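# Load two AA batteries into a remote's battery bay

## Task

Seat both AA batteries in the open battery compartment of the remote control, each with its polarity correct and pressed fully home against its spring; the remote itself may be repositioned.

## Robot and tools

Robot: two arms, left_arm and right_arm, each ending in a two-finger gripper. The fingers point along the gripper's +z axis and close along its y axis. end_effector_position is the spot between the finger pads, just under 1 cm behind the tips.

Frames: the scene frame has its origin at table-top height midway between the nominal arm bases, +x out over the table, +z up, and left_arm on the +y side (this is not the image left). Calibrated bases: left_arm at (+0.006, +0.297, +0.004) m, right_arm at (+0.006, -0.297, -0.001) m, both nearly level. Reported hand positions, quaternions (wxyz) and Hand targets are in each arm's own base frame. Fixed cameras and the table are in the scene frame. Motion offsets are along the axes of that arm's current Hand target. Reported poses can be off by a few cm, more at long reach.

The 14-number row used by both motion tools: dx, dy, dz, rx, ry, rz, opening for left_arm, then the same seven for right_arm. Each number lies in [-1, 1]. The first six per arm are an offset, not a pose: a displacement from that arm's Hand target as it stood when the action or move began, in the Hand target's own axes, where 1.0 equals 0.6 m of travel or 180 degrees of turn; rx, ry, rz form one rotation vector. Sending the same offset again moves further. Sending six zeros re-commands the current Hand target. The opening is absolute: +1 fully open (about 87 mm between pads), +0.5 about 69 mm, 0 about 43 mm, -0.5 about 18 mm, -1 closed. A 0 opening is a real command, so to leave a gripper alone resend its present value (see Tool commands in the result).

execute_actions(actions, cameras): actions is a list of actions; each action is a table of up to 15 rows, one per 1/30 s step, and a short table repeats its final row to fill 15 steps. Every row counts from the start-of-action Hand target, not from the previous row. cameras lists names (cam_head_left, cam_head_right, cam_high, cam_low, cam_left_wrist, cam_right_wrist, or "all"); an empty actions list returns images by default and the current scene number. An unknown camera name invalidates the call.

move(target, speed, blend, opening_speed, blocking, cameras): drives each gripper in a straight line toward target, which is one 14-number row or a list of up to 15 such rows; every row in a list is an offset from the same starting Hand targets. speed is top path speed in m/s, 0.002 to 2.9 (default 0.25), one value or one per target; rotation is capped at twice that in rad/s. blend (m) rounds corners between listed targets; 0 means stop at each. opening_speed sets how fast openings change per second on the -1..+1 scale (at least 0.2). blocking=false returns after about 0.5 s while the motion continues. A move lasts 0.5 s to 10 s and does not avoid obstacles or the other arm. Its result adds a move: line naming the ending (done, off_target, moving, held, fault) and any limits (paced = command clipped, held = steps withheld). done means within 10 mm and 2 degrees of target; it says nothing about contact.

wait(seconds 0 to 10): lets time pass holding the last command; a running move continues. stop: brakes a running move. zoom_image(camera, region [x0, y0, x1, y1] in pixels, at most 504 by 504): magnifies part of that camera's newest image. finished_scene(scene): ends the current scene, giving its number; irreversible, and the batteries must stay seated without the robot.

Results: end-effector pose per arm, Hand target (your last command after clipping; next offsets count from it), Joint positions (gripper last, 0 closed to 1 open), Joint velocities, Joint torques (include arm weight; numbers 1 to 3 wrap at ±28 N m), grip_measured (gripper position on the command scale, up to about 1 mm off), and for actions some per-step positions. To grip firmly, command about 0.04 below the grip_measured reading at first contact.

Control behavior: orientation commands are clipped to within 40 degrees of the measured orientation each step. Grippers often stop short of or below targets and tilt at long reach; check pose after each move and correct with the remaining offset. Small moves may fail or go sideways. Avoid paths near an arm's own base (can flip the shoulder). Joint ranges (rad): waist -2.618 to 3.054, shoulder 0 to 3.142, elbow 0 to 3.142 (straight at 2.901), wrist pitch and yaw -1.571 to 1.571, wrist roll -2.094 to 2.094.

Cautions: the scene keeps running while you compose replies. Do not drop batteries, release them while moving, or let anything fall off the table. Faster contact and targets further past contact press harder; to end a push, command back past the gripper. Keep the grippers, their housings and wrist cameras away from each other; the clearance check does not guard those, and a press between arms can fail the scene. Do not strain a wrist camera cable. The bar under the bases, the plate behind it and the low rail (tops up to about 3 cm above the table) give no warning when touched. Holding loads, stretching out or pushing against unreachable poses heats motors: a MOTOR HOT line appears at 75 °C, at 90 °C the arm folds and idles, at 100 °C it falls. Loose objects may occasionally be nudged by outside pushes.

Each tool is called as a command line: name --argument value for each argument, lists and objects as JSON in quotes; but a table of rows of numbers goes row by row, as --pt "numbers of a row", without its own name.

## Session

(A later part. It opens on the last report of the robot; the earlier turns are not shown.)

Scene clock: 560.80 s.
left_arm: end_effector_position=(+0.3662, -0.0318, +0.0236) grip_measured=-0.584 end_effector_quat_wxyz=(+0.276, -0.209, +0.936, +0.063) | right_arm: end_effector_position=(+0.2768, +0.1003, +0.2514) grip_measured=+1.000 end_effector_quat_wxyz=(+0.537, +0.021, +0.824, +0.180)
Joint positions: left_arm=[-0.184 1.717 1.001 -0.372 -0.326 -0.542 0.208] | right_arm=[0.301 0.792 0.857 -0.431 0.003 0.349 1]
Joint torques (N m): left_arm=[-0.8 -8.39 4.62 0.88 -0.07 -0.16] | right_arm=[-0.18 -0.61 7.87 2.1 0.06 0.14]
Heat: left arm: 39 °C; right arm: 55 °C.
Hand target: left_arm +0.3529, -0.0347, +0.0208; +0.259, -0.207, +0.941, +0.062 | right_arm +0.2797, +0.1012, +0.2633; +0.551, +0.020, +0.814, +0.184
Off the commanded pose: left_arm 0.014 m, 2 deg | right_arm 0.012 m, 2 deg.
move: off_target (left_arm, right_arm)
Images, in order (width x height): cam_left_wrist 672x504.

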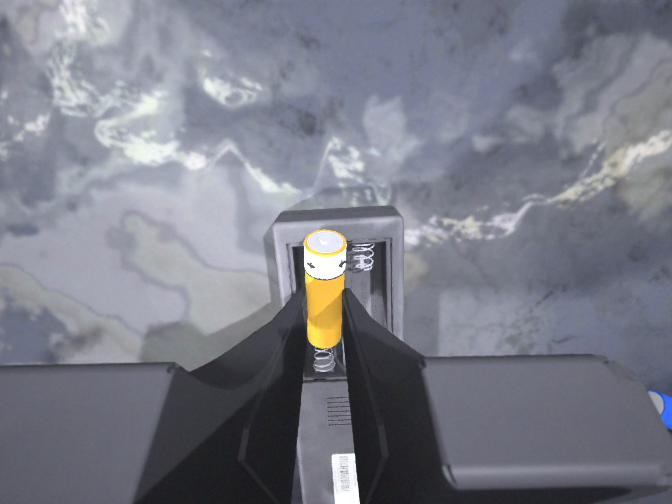

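move --target '[-0.0215,-0.005,0.007,0,0,0,-0.7,0.4125,0.5487,0.1502,-0.2388,0.0742,-0.2035,-1]' --cameras '["all"]' --speed 0.2

Scene clock: 618.60 s.
left_arm: end_effector_position=(+0.3633, -0.0310, +0.0239) grip_measured=-0.584 end_effector_quat_wxyz=(+0.266, -0.208, +0.939, +0.065) | right_arm: end_effector_position=(+0.2059, +0.4762, +0.1037) grip_measured=-0.982 end_effector_quat_wxyz=(+0.439, -0.450, +0.729, +0.271)
Joint positions: left_arm=[-0.181 1.721 1.015 -0.404 -0.32 -0.542 0.208] | right_arm=[1.182 1.844 1.151 0.205 0.067 0.036 0.009]
Joint torques (N m): left_arm=[0.39 -5.72 7.95 1.05 -0.05 0.01] | right_arm=[0.18 -8.29 9.36 2.12 -0.05 0.05]
Heat: left arm: 39 °C; right arm: 55 °C.
Hand target: left_arm +0.3662, -0.0319, +0.0238; +0.259, -0.207, +0.941, +0.062 | right_arm +0.2081, +0.4912, +0.1199; +0.455, -0.450, +0.713, +0.287
Off the commanded pose: left_arm 0.003 m, 1 deg | right_arm 0.022 m, 3 deg.
move: off_target (right_arm)

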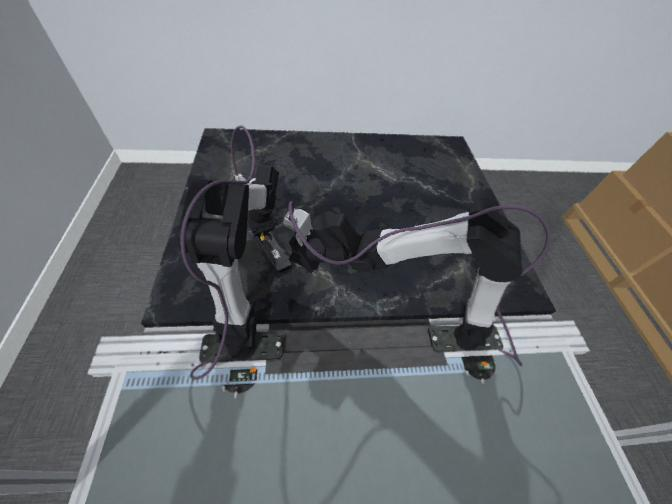

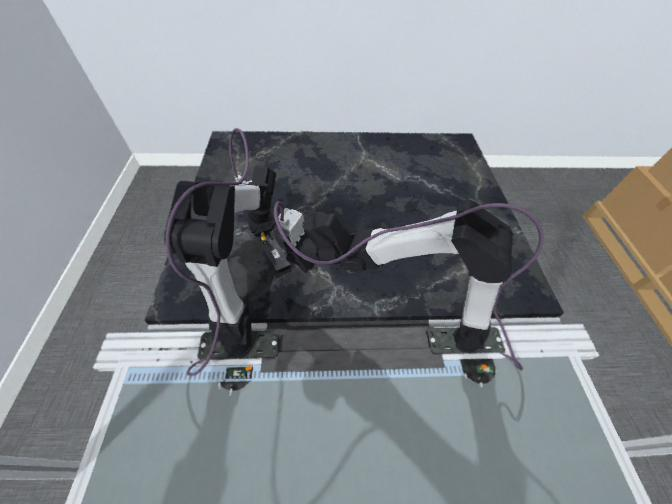

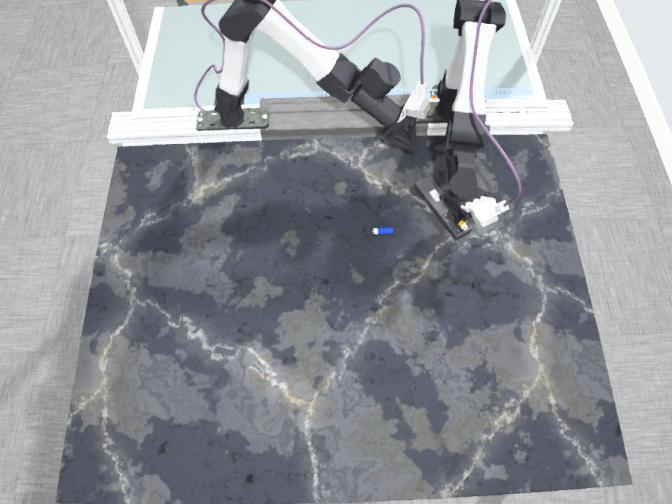

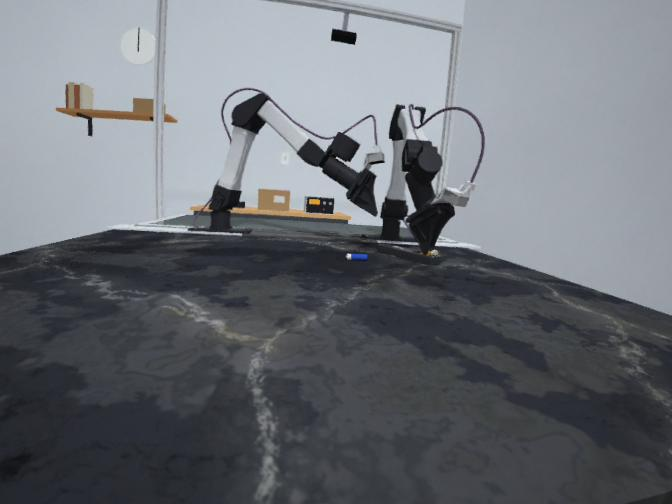

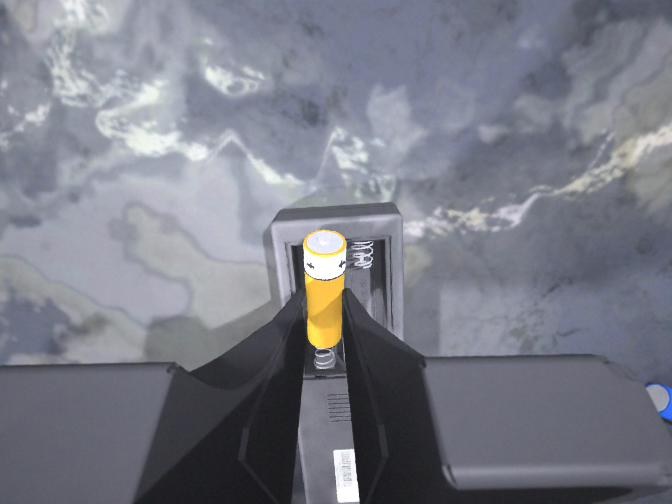

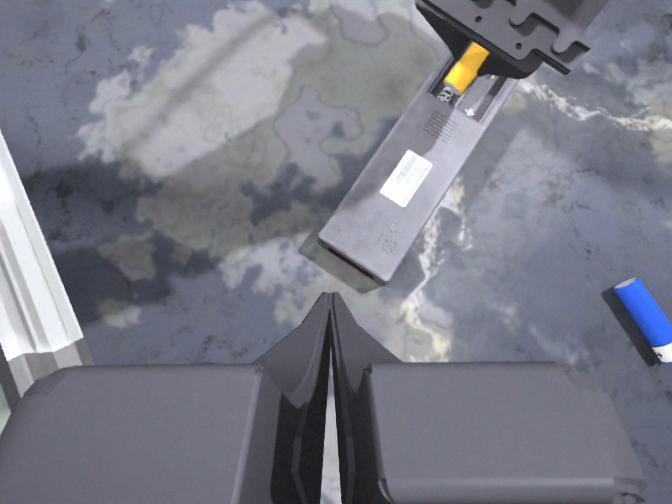

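zoom_image --camera "cam_right_wrist" --region '[300, 0, 540, 300]'

Scaled by 1.680.

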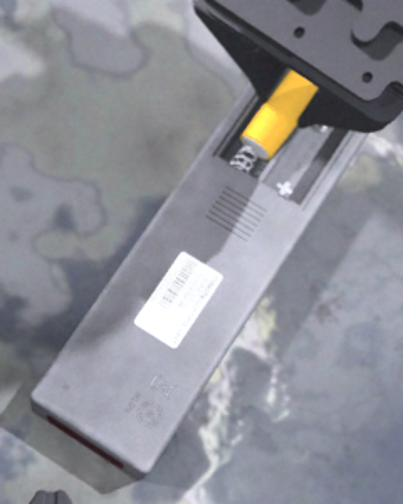

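move --target '[0,0,0,0,0,0,-0.7,0.092,0.0088,0.0505,0,0,0,-1]' --cameras '["cam_right_wrist","cam_left_wrist"]' --speed 0.1

Scene clock: 643.87 s.
left_arm: end_effector_position=(+0.3633, -0.0310, +0.0239) grip_measured=-0.584 end_effector_quat_wxyz=(+0.266, -0.208, +0.939, +0.065) | right_arm: end_effector_position=(+0.2063, +0.4909, +0.0532) grip_measured=-0.982 end_effector_quat_wxyz=(+0.445, -0.451, +0.722, +0.279)
Joint positions: left_arm=[-0.181 1.721 1.015 -0.404 -0.32 -0.542 0.208] | right_arm=[1.192 1.99 1.101 0.423 0.066 0.035 0.009]
Joint torques (N m): left_arm=[0.4 -5.72 7.94 1.05 -0.05 0.01] | right_arm=[0.54 -9.2 6.04 2.25 0.07 0.11]
Heat: left arm: 41 °C; right arm: 54 °C.
Hand target: left_arm +0.3662, -0.0319, +0.0238; +0.259, -0.207, +0.941, +0.062 | right_arm +0.2051, +0.4971, +0.0570; +0.455, -0.450, +0.713, +0.287
Off the commanded pose: left_arm 0.003 m, 1 deg | right_arm 0.007 m, 2 deg.
move: done
Images, in order (width x height): cam_left_wrist 672x504, cam_right_wrist 672x504.

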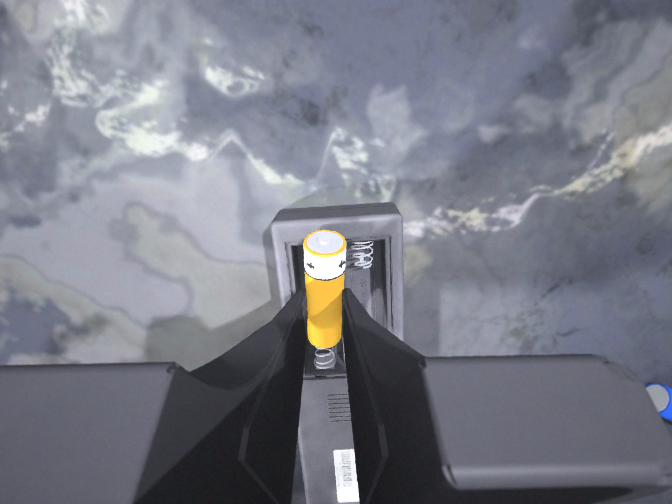

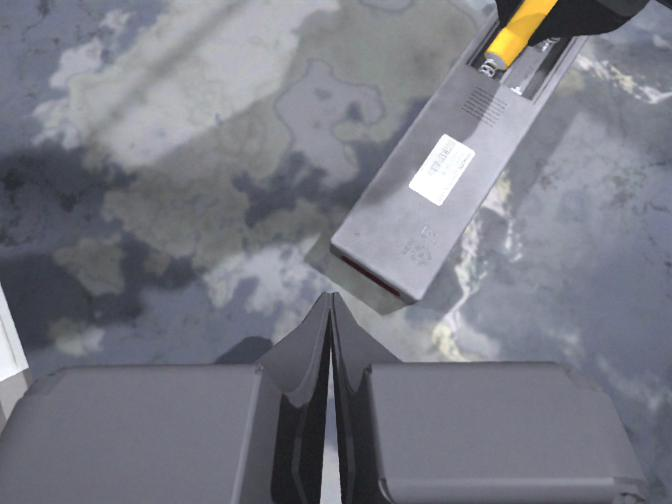

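move --target '[0,0,0,0,0,0,-0.7,0.0485,0,0.038,0,0,0,-1]' --cameras '["cam_right_wrist"]' --speed 0.08

Scene clock: 657.80 s.
left_arm: end_effector_position=(+0.3633, -0.0310, +0.0239) grip_measured=-0.584 end_effector_quat_wxyz=(+0.266, -0.208, +0.939, +0.065) | right_arm: end_effector_position=(+0.2092, +0.4983, +0.0165) grip_measured=-0.982 end_effector_quat_wxyz=(+0.444, -0.451, +0.722, +0.279)
Joint positions: left_arm=[-0.181 1.721 1.015 -0.404 -0.32 -0.542 0.208] | right_arm=[1.192 2.106 1.101 0.537 0.066 0.035 0.009]
Joint torques (N m): left_arm=[0.36 -5.68 7.97 1.05 -0.05 0.01] | right_arm=[0.32 -9.69 5.83 2.25 0.07 0.11]
Heat: left arm: 42 °C; right arm: 54 °C.
Hand target: left_arm +0.3662, -0.0319, +0.0238; +0.259, -0.207, +0.941, +0.062 | right_arm +0.2088, +0.5047, +0.0210; +0.455, -0.450, +0.713, +0.287
Off the commanded pose: left_arm 0.003 m, 1 deg | right_arm 0.008 m, 2 deg.
move: done
Images, in order (width x height): cam_right_wrist 672x504.

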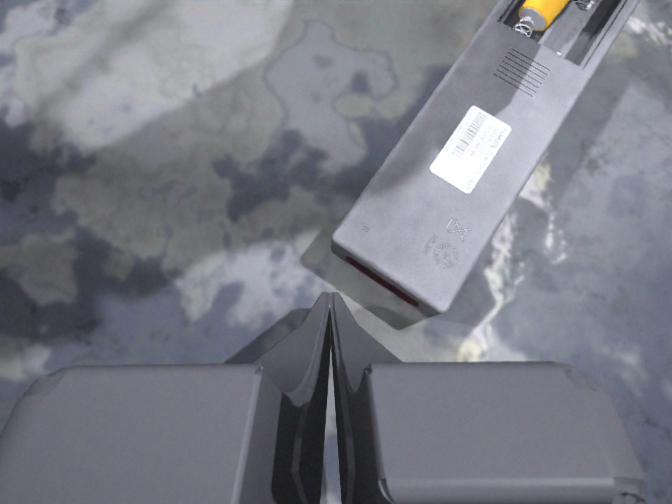

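move --target '[0,0,0,0,0,0,-0.7,0.018,0,0.0085,0,0,0,-1]' --cameras '["cam_right_wrist"]' --speed 0.06

Scene clock: 663.63 s.
left_arm: end_effector_position=(+0.3633, -0.0310, +0.0239) grip_measured=-0.584 end_effector_quat_wxyz=(+0.266, -0.208, +0.939, +0.065) | right_arm: end_effector_position=(+0.2104, +0.5013, +0.0098) grip_measured=-0.982 end_effector_quat_wxyz=(+0.449, -0.449, +0.720, +0.282)
Joint positions: left_arm=[-0.181 1.721 1.015 -0.404 -0.32 -0.542 0.208] | right_arm=[1.192 2.135 1.101 0.579 0.066 0.035 0.009]
Joint torques (N m): left_arm=[0.38 -5.72 7.95 1.04 -0.05 0.01] | right_arm=[0.32 -9.46 5.2 2.24 0.05 0.11]
Heat: left arm: 42 °C; right arm: 54 °C.
Hand target: left_arm +0.3662, -0.0319, +0.0238; +0.259, -0.207, +0.941, +0.062 | right_arm +0.2088, +0.5047, +0.0090; +0.455, -0.450, +0.713, +0.287
Off the commanded pose: left_arm 0.003 m, 1 deg | right_arm 0.004 m, 1 deg.
move: done
Images, in order (width x height): cam_right_wrist 672x504.

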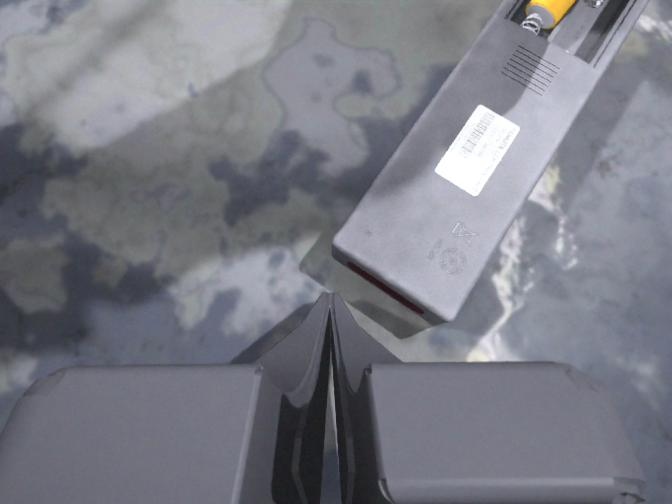

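move --target '[0,0,0,0,0,0,-0.7,-0.0033,-0.0165,0.0072,0,0,0,-1]' --cameras '["cam_right_wrist","cam_left_wrist"]' --speed 0.05

Scene clock: 672.63 s.
left_arm: end_effector_position=(+0.3633, -0.0310, +0.0239) grip_measured=-0.584 end_effector_quat_wxyz=(+0.266, -0.208, +0.939, +0.065) | right_arm: end_effector_position=(+0.2132, +0.5015, +0.0093) grip_measured=-0.982 end_effector_quat_wxyz=(+0.450, -0.450, +0.717, +0.285)
Joint positions: left_arm=[-0.181 1.721 1.015 -0.404 -0.32 -0.542 0.208] | right_arm=[1.183 2.141 1.101 0.591 0.053 0.029 0.009]
Joint torques (N m): left_arm=[0.38 -5.71 7.98 1.05 -0.05 0.01] | right_arm=[-1.32 -8.96 6.67 2.03 -0.05 0.05]
Heat: left arm: 43 °C; right arm: 55 °C.
Hand target: left_arm +0.3662, -0.0319, +0.0238; +0.259, -0.207, +0.941, +0.062 | right_arm +0.2198, +0.5048, +0.0091; +0.455, -0.450, +0.713, +0.287
Off the commanded pose: left_arm 0.003 m, 1 deg | right_arm 0.007 m, 1 deg.
move: done
Images, in order (width x height): cam_left_wrist 672x504, cam_right_wrist 672x504.

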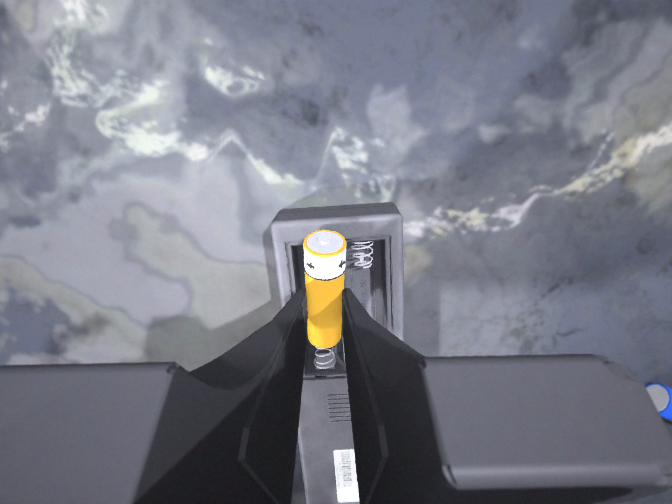

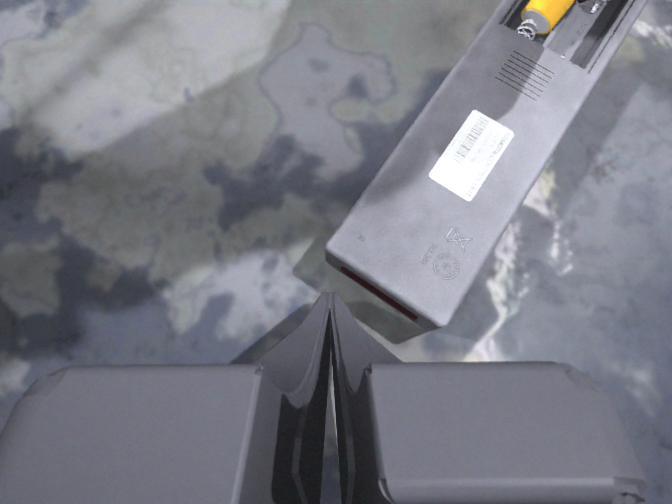

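move --target '[0,0,0,0,0,0,-0.7,-0.0045,-0.0113,0.01,0,0,0,-1]' --cameras '["cam_right_wrist","cam_left_wrist"]' --speed 0.05

Scene clock: 677.90 s.
left_arm: end_effector_position=(+0.3633, -0.0310, +0.0239) grip_measured=-0.584 end_effector_quat_wxyz=(+0.266, -0.208, +0.939, +0.065) | right_arm: end_effector_position=(+0.2213, +0.5034, +0.0091) grip_measured=-0.982 end_effector_quat_wxyz=(+0.452, -0.449, +0.716, +0.287)
Joint positions: left_arm=[-0.181 1.721 1.015 -0.404 -0.32 -0.542 0.208] | right_arm=[1.167 2.156 1.119 0.595 0.037 0.023 0.009]
Joint torques (N m): left_arm=[0.38 -5.68 7.97 1.04 -0.05 0.01] | right_arm=[-1.43 -8.91 7.64 1.85 -0.05 0.07]
Heat: left arm: 43 °C; right arm: 53 °C.
Hand target: left_arm +0.3662, -0.0319, +0.0238; +0.259, -0.207, +0.941, +0.062 | right_arm +0.2288, +0.5078, +0.0091; +0.455, -0.450, +0.713, +0.287
Off the commanded pose: left_arm 0.003 m, 1 deg | right_arm 0.009 m, 1 deg.
move: done
Images, in order (width x height): cam_left_wrist 672x504, cam_right_wrist 672x504.

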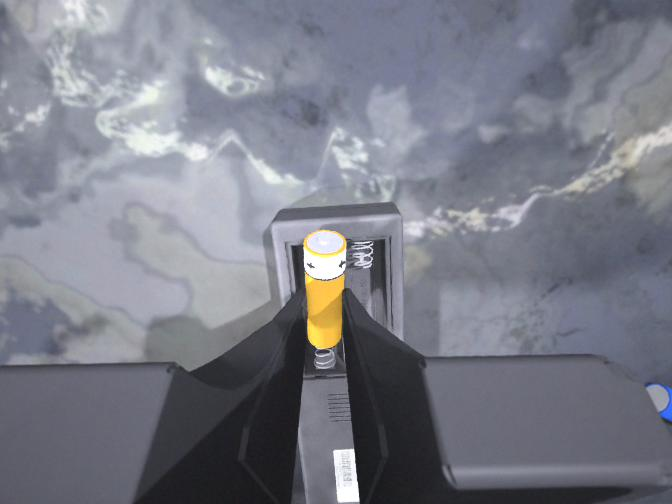

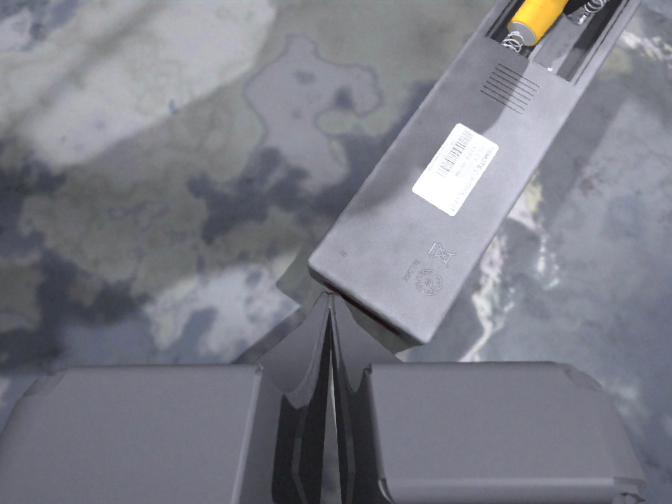

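move --target '[0.0242,0.0038,-0.0067,0,0,0,-0.7,0,0,0,0,0,0,-1]' --cameras '["cam_right_wrist","cam_left_wrist"]' --speed 0.05

Scene clock: 687.17 s.
left_arm: end_effector_position=(+0.3622, -0.0325, +0.0233) grip_measured=-0.584 end_effector_quat_wxyz=(+0.270, -0.209, +0.938, +0.063) | right_arm: end_effector_position=(+0.2211, +0.5035, +0.0091) grip_measured=-0.982 end_effector_quat_wxyz=(+0.452, -0.449, +0.715, +0.287)
Joint positions: left_arm=[-0.186 1.713 1 -0.389 -0.322 -0.547 0.208] | right_arm=[1.167 2.156 1.119 0.595 0.036 0.022 0.009]
Joint torques (N m): left_arm=[-1.06 -8.06 4.33 1.08 -0.12 -0.15] | right_arm=[-1.36 -8.85 7.68 1.84 -0.05 0.06]
Heat: left arm: 43 °C; right arm: 52 °C.
Hand target: left_arm +0.3520, -0.0359, +0.0198; +0.259, -0.207, +0.941, +0.062 | right_arm +0.2287, +0.5078, +0.0091; +0.455, -0.450, +0.713, +0.287
Off the commanded pose: left_arm 0.011 m, 1 deg | right_arm 0.009 m, 0 deg.
move: off_target (left_arm)
Images, in order (width x height): cam_left_wrist 672x504, cam_right_wrist 672x504.

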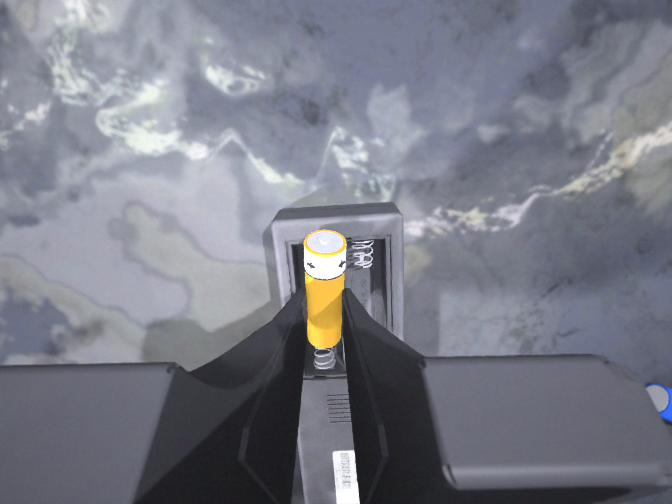

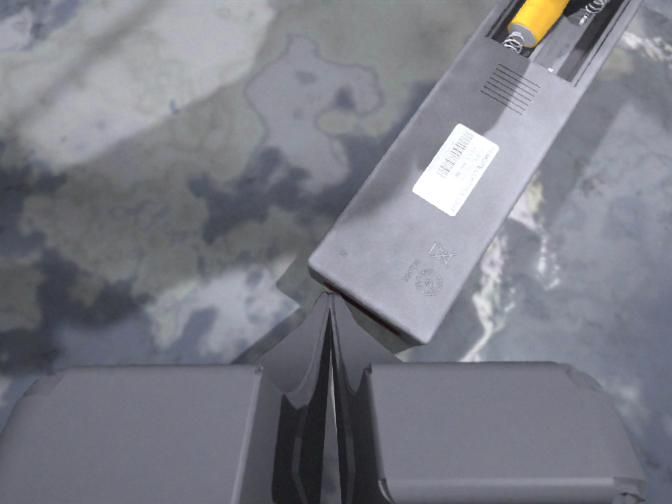

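move --target '[0.0125,0,-0.0073,0,0,0,-0.72,0,0,0,0,0,0,-1]' --cameras '["cam_right_wrist","cam_left_wrist"]' --speed 0.05

zoom_image --camera "cam_left_wrist" --region '[240, 160, 440, 400]'

zoom_image --camera "cam_right_wrist" --region '[440, 0, 640, 130]'

Scene clock: 695.57 s.
left_arm: end_effector_position=(+0.3586, -0.0346, +0.0236) grip_measured=-0.584 end_effector_quat_wxyz=(+0.277, -0.211, +0.935, +0.065) | right_arm: end_effector_position=(+0.2193, +0.5043, +0.0091) grip_measured=-0.982 end_effector_quat_wxyz=(+0.449, -0.452, +0.714, +0.291)
Joint positions: left_arm=[-0.2 1.693 0.973 -0.372 -0.337 -0.56 0.208] | right_arm=[1.167 2.156 1.119 0.595 0.025 0.022 0.009]
Joint torques (N m): left_arm=[-1.32 -8.23 4.3 0.89 -0.06 -0.17] | right_arm=[-1.37 -8.94 7.58 1.85 0.09 0.04]
Heat: left arm: 42 °C; right arm: 51 °C.
Hand target: left_arm +0.3441, -0.0395, +0.0197; +0.259, -0.207, +0.941, +0.062 | right_arm +0.2288, +0.5078, +0.0091; +0.455, -0.450, +0.713, +0.287
Off the commanded pose: left_arm 0.016 m, 2 deg | right_arm 0.010 m, 1 deg.
move: off_target (left_arm)
Images, in order (width x height): cam_left_wrist 672x504, cam_right_wrist 672x504.

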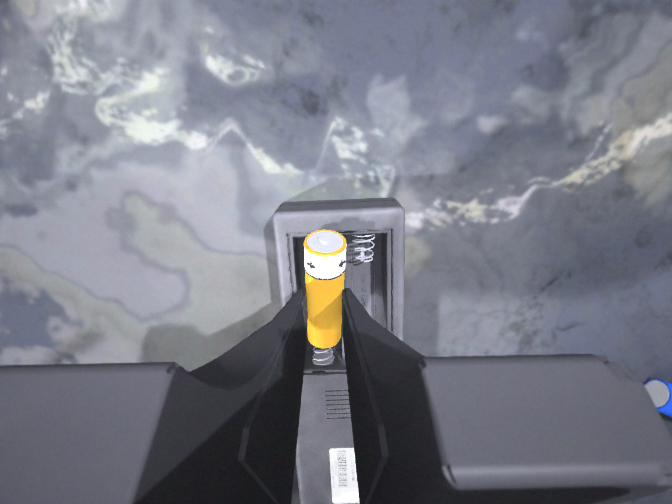

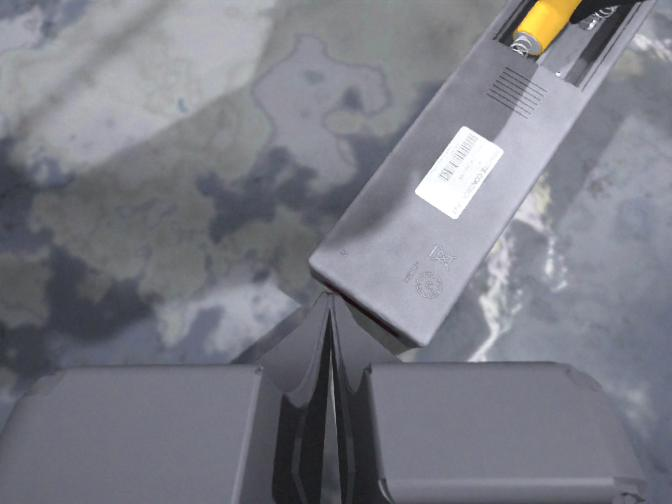

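Scaled by 2.100.

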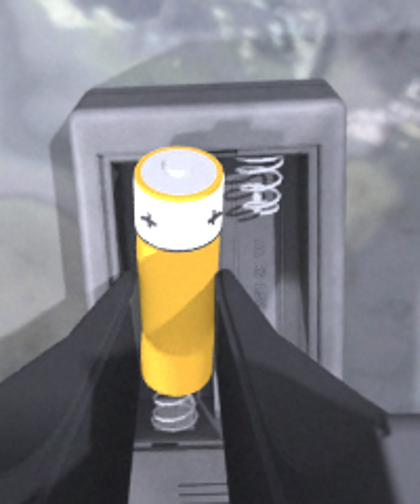

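Scaled by 2.520.

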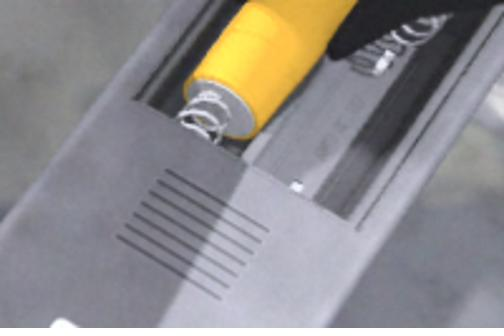

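move --target '[0.0105,0,-0.0065,0,0,0,-0.72,0,0,0,0,0,0,-1]' --cameras '["cam_right_wrist","cam_left_wrist"]' --speed 0.05

zoom_image --camera "cam_left_wrist" --region '[240, 160, 440, 400]'

zoom_image --camera "cam_right_wrist" --region '[440, 0, 640, 130]'

Scene clock: 701.90 s.
left_arm: end_effector_position=(+0.3552, -0.0365, +0.0241) grip_measured=-0.584 end_effector_quat_wxyz=(+0.283, -0.213, +0.933, +0.066) | right_arm: end_effector_position=(+0.2174, +0.5051, +0.0091) grip_measured=-0.982 end_effector_quat_wxyz=(+0.446, -0.455, +0.712, +0.295)
Joint positions: left_arm=[-0.212 1.677 0.953 -0.363 -0.35 -0.574 0.208] | right_arm=[1.167 2.156 1.119 0.595 0.012 0.022 0.009]
Joint torques (N m): left_arm=[-1.52 -8.31 4.23 0.75 0.03 -0.16] | right_arm=[-1.39 -8.96 7.61 1.86 0.23 0.04]
Heat: left arm: 41 °C; right arm: 50 °C.
Hand target: left_arm +0.3374, -0.0426, +0.0198; +0.259, -0.207, +0.941, +0.062 | right_arm +0.2287, +0.5078, +0.0091; +0.455, -0.450, +0.713, +0.287
Off the commanded pose: left_arm 0.019 m, 3 deg | right_arm 0.012 m, 1 deg.
move: off_target (left_arm, right_arm)
Images, in order (width x height): cam_left_wrist 672x504, cam_right_wrist 672x504.

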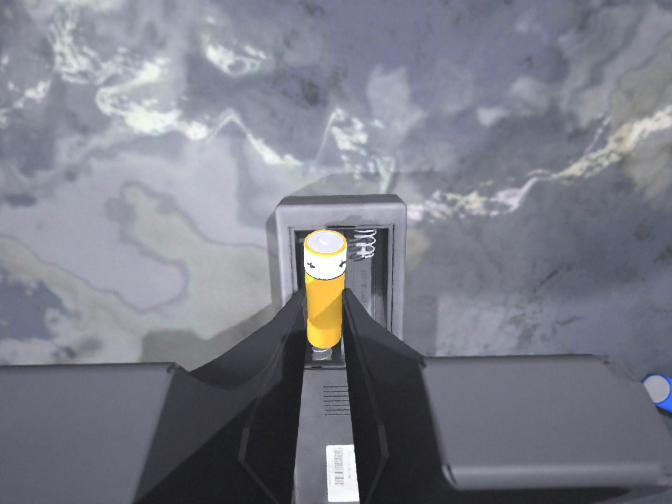

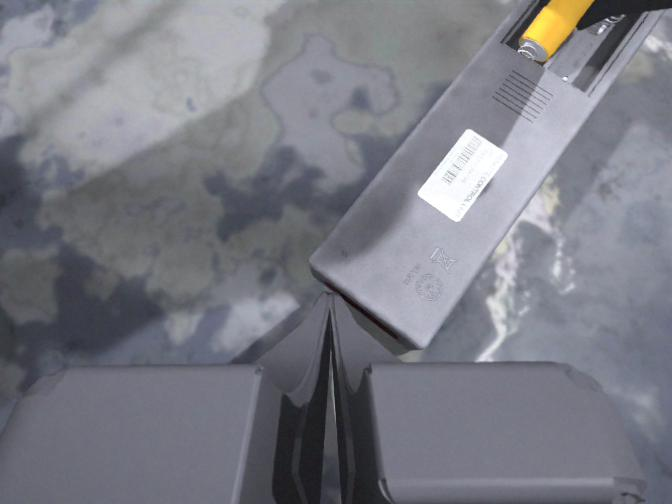

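Scaled by 2.100.

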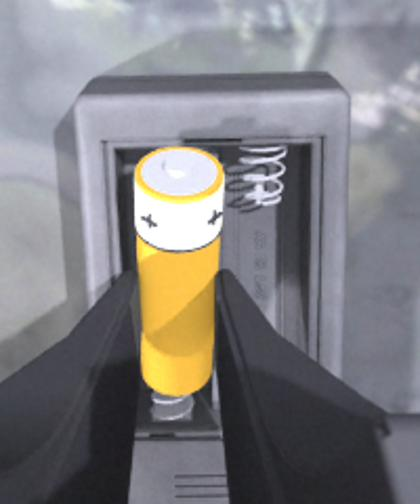

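Scaled by 2.520.

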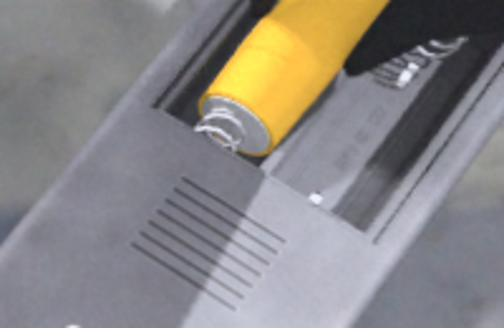

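move --target '[0.0097,0,0,0,0.067,0,-0.74,0,0,0,0,0,0,-1]' --cameras '["cam_right_wrist","cam_left_wrist"]' --speed 0.05

zoom_image --camera "cam_left_wrist" --region '[240, 160, 440, 400]'

zoom_image --camera "cam_right_wrist" --region '[440, 0, 640, 130]'

Scene clock: 713.67 s.
left_arm: end_effector_position=(+0.3537, -0.0380, +0.0251) grip_measured=-0.584 end_effector_quat_wxyz=(+0.211, -0.223, +0.951, +0.046) | right_arm: end_effector_position=(+0.2161, +0.5057, +0.0091) grip_measured=-0.982 end_effector_quat_wxyz=(+0.444, -0.456, +0.711, +0.298)
Joint positions: left_arm=[-0.164 1.753 1.096 -0.548 -0.243 -0.579 0.208] | right_arm=[1.167 2.156 1.119 0.595 0.005 0.022 0.009]
Joint torques (N m): left_arm=[-0.35 -5.94 6.83 0.12 0.37 -0.01] | right_arm=[-1.43 -8.96 7.56 1.85 0.27 0.05]
Heat: left arm: 40 °C; right arm: 50 °C.
Hand target: left_arm +0.3330, -0.0448, +0.0168; +0.159, -0.213, +0.963, +0.040 | right_arm +0.2287, +0.5078, +0.0091; +0.455, -0.450, +0.713, +0.287
Off the commanded pose: left_arm 0.023 m, 6 deg | right_arm 0.013 m, 2 deg.
move: off_target (left_arm, right_arm)
Images, in order (width x height): cam_left_wrist 672x504, cam_right_wrist 672x504.

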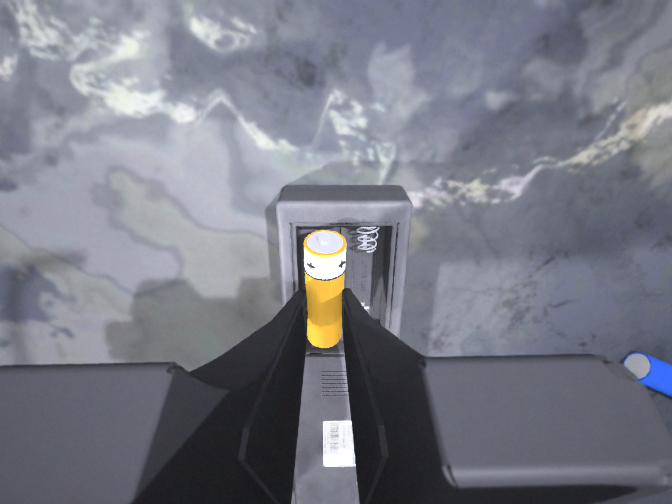

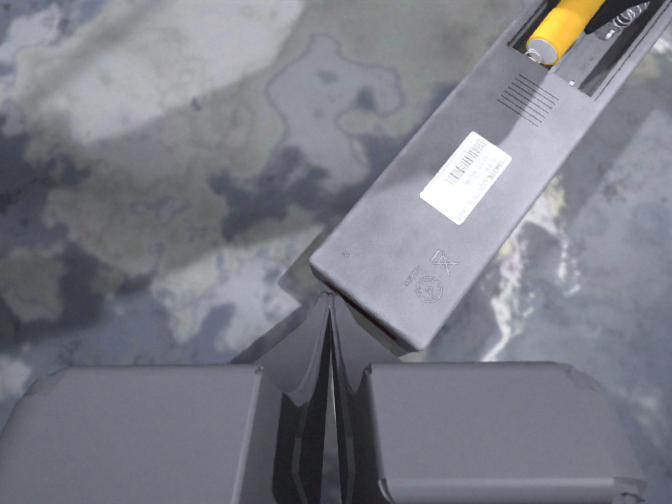

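Scaled by 2.100.

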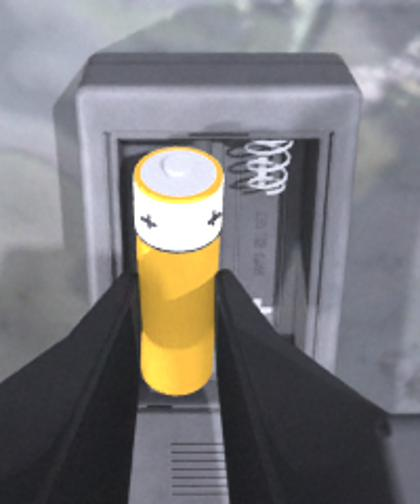

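Scaled by 2.520.

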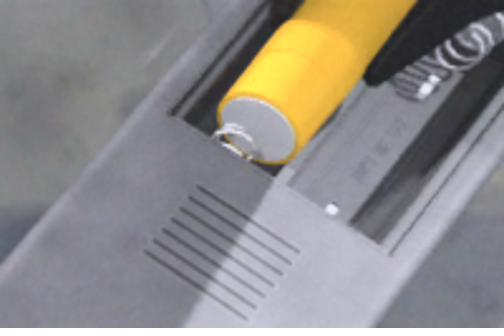

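move --pt "-0.0312 -0.004 -0.0033 0 -0.03 0 -0.74 0 0 0 0 0 0 -1" --pt "-0.0312 -0.004 -0.0033 0 -0.03 0 -0.4 0 0 0 0 0 0 -1" --cameras '["cam_right_wrist","cam_left_wrist"]' --speed 0.05 --opening_speed 0.3

zoom_image --camera "cam_left_wrist" --region '[240, 160, 440, 400]'

zoom_image --camera "cam_right_wrist" --region '[440, 0, 640, 130]'

Scene clock: 729.10 s.
left_arm: end_effector_position=(+0.3533, -0.0382, +0.0251) grip_measured=-0.400 end_effector_quat_wxyz=(+0.212, -0.217, +0.952, +0.048) | right_arm: end_effector_position=(+0.2169, +0.5053, +0.0091) grip_measured=-0.982 end_effector_quat_wxyz=(+0.446, -0.455, +0.712, +0.296)
Joint positions: left_arm=[-0.168 1.753 1.096 -0.549 -0.247 -0.569 0.3] | right_arm=[1.167 2.156 1.119 0.595 0.01 0.022 0.009]
Joint torques (N m): left_arm=[-0.61 -7.34 6.17 0.88 -0.14 0.03] | right_arm=[-1.4 -8.95 7.56 1.85 0.26 0.05]
Heat: left arm: 40 °C; right arm: 51 °C.
Hand target: left_arm +0.3495, -0.0398, +0.0247; +0.204, -0.211, +0.955, +0.050 | right_arm +0.2287, +0.5078, +0.0091; +0.455, -0.450, +0.713, +0.287
Off the commanded pose: left_arm 0.004 m, 1 deg | right_arm 0.012 m, 2 deg.
move: off_target (right_arm)
Images, in order (width x height): cam_left_wrist 672x504, cam_right_wrist 672x504.

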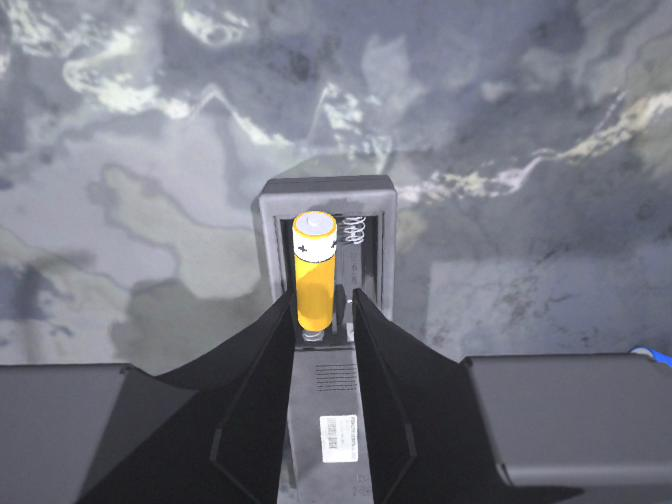

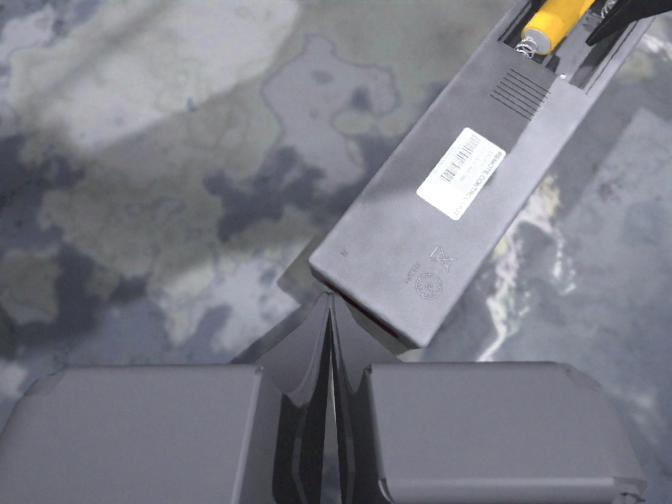

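Scaled by 2.100.

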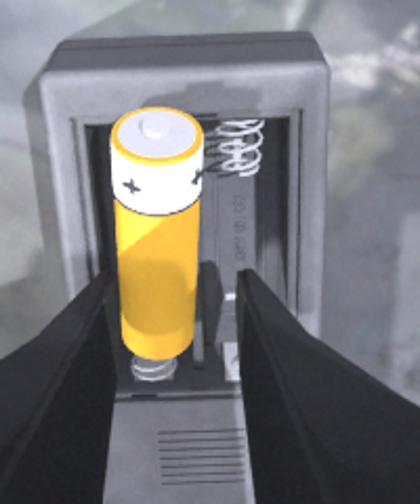

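Scaled by 2.520.

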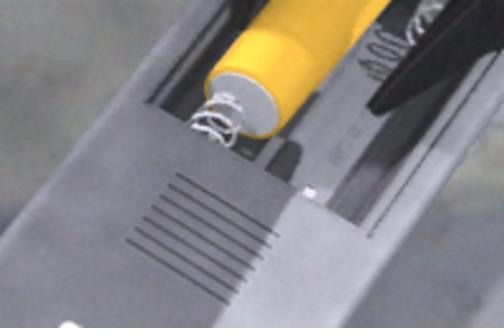

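move --pt "-0.02 0 -0.0458 0 0 0 -0.4 0 0 0 0 0 0 -1" --pt "-0.0533 0.0038 -0.0355 0 0 0 -1 0 0 0 0 0 0 -1" --cameras '["cam_right_wrist","cam_left_wrist"]' --speed 0.08

zoom_image --camera "cam_left_wrist" --region '[240, 160, 440, 400]'

zoom_image --camera "cam_right_wrist" --region '[440, 0, 640, 130]'

Scene clock: 764.97 s.
left_arm: end_effector_position=(+0.3632, -0.0277, +0.0554) grip_measured=-0.963 end_effector_quat_wxyz=(+0.206, -0.213, +0.953, +0.055) | right_arm: end_effector_position=(+0.2171, +0.5053, +0.0091) grip_measured=-0.982 end_effector_quat_wxyz=(+0.446, -0.455, +0.712, +0.296)
Joint positions: left_arm=[-0.136 1.752 1.225 -0.684 -0.243 -0.532 0.018] | right_arm=[1.167 2.156 1.119 0.595 0.011 0.022 0.009]
Joint torques (N m): left_arm=[0.1 -6.46 8.2 0.95 -0.04 0.03] | right_arm=[-1.43 -8.96 7.5 1.85 0.25 0.05]
Heat: left arm: 40 °C; right arm: 51 °C.
Hand target: left_arm +0.3671, -0.0294, +0.0573; +0.204, -0.211, +0.955, +0.050 | right_arm +0.2288, +0.5078, +0.0091; +0.455, -0.450, +0.713, +0.287
Off the commanded pose: left_arm 0.005 m, 1 deg | right_arm 0.012 m, 2 deg.
move: off_target (right_arm)
Images, in order (width x height): cam_left_wrist 672x504, cam_right_wrist 672x504.

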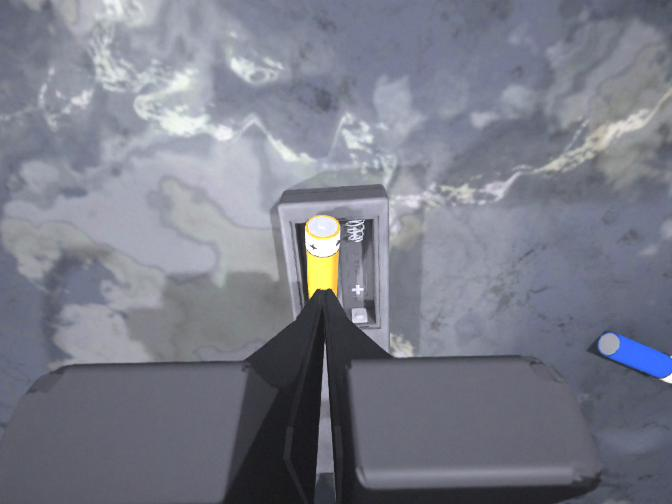

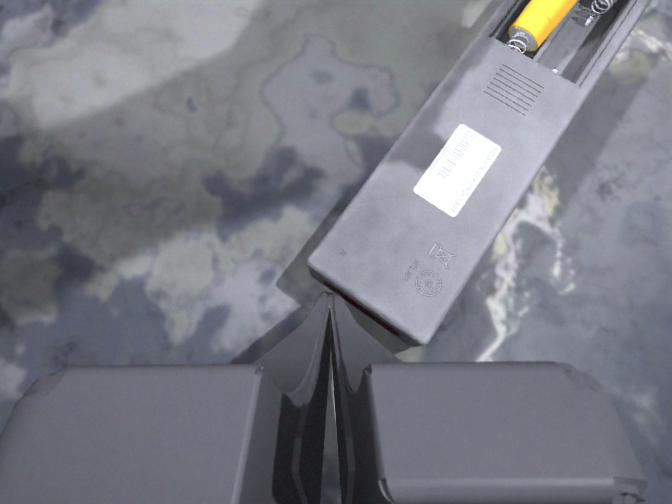

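Scaled by 2.100.

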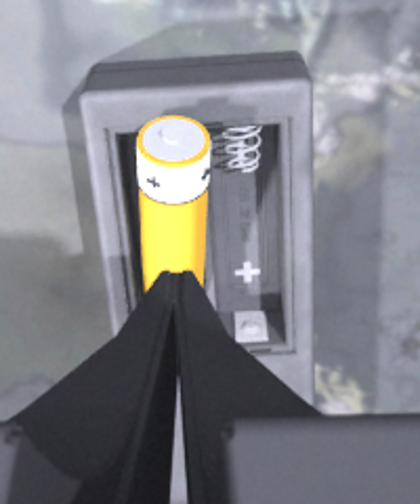

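Scaled by 2.520.

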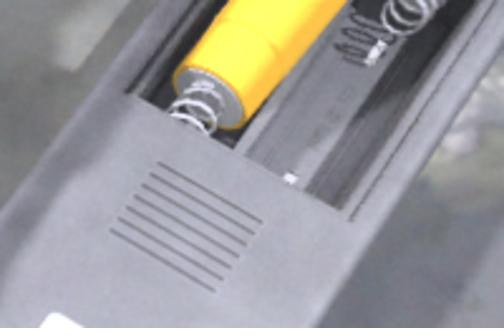

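move --pt "-0.0228 0 0.01 0 0 0 -1 0 0 0 0 0 0 -1" --pt "-0.0082 0 0.0437 0 0 0 -1 0 0 0 0 0 0 -1" --cameras '["cam_right_wrist","cam_left_wrist"]' --speed 0.05

zoom_image --camera "cam_left_wrist" --region '[240, 160, 440, 400]'

zoom_image --camera "cam_right_wrist" --region '[440, 0, 640, 130]'

Scene clock: 777.37 s.
left_arm: end_effector_position=(+0.3785, -0.0223, +0.0410) grip_measured=-0.963 end_effector_quat_wxyz=(+0.204, -0.212, +0.954, +0.055) | right_arm: end_effector_position=(+0.2171, +0.5053, +0.0091) grip_measured=-0.982 end_effector_quat_wxyz=(+0.446, -0.455, +0.712, +0.296)
Joint positions: left_arm=[-0.115 1.825 1.254 -0.641 -0.235 -0.509 0.018] | right_arm=[1.167 2.156 1.119 0.595 0.011 0.022 0.009]
Joint torques (N m): left_arm=[0.34 -7.09 5.55 1.3 -0.03 0.03] | right_arm=[-1.39 -8.92 7.57 1.84 0.25 0.05]
Heat: left arm: 41 °C; right arm: 51 °C.
Hand target: left_arm +0.3808, -0.0227, +0.0354; +0.204, -0.211, +0.955, +0.050 | right_arm +0.2288, +0.5078, +0.0091; +0.455, -0.450, +0.713, +0.287
Off the commanded pose: left_arm 0.006 m, 1 deg | right_arm 0.012 m, 2 deg.
move: off_target (right_arm)
Images, in order (width x height): cam_left_wrist 672x504, cam_right_wrist 672x504.

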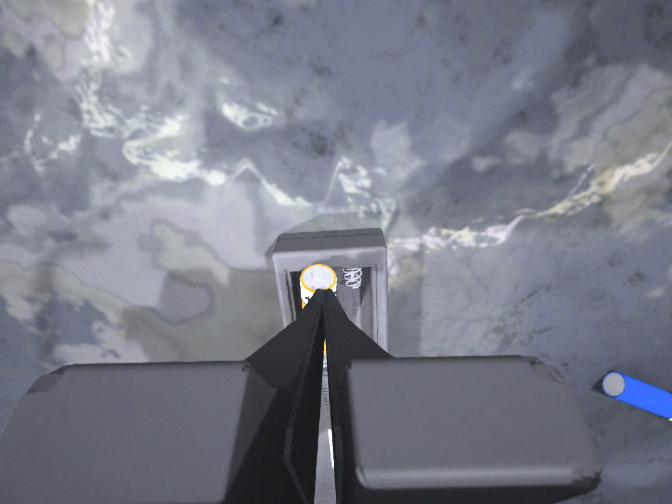

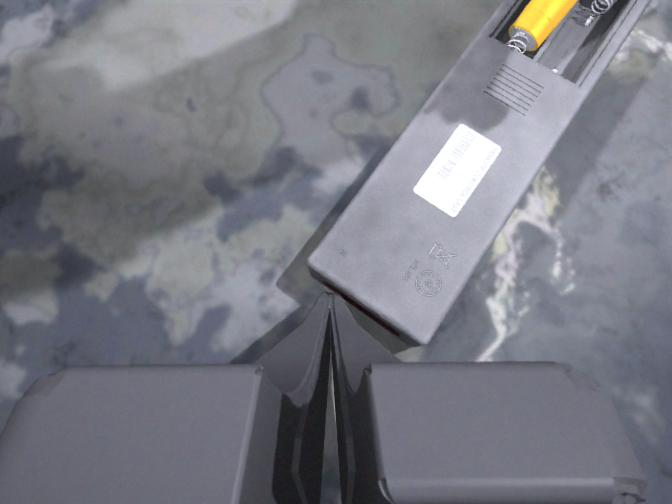

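Scaled by 2.100.

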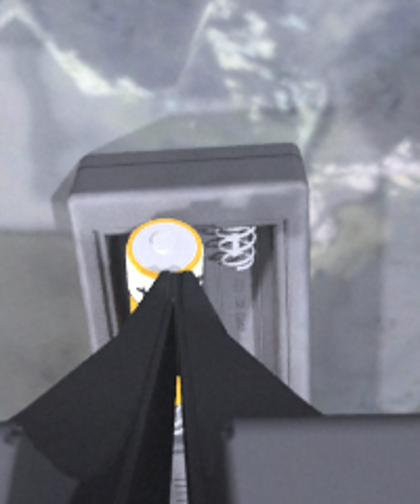

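Scaled by 2.520.

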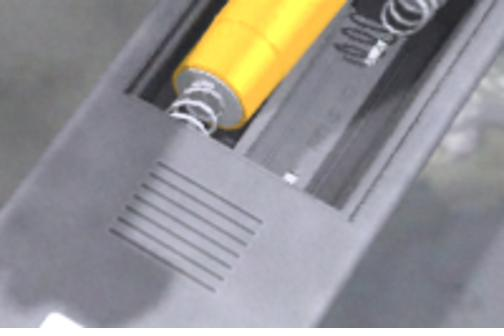

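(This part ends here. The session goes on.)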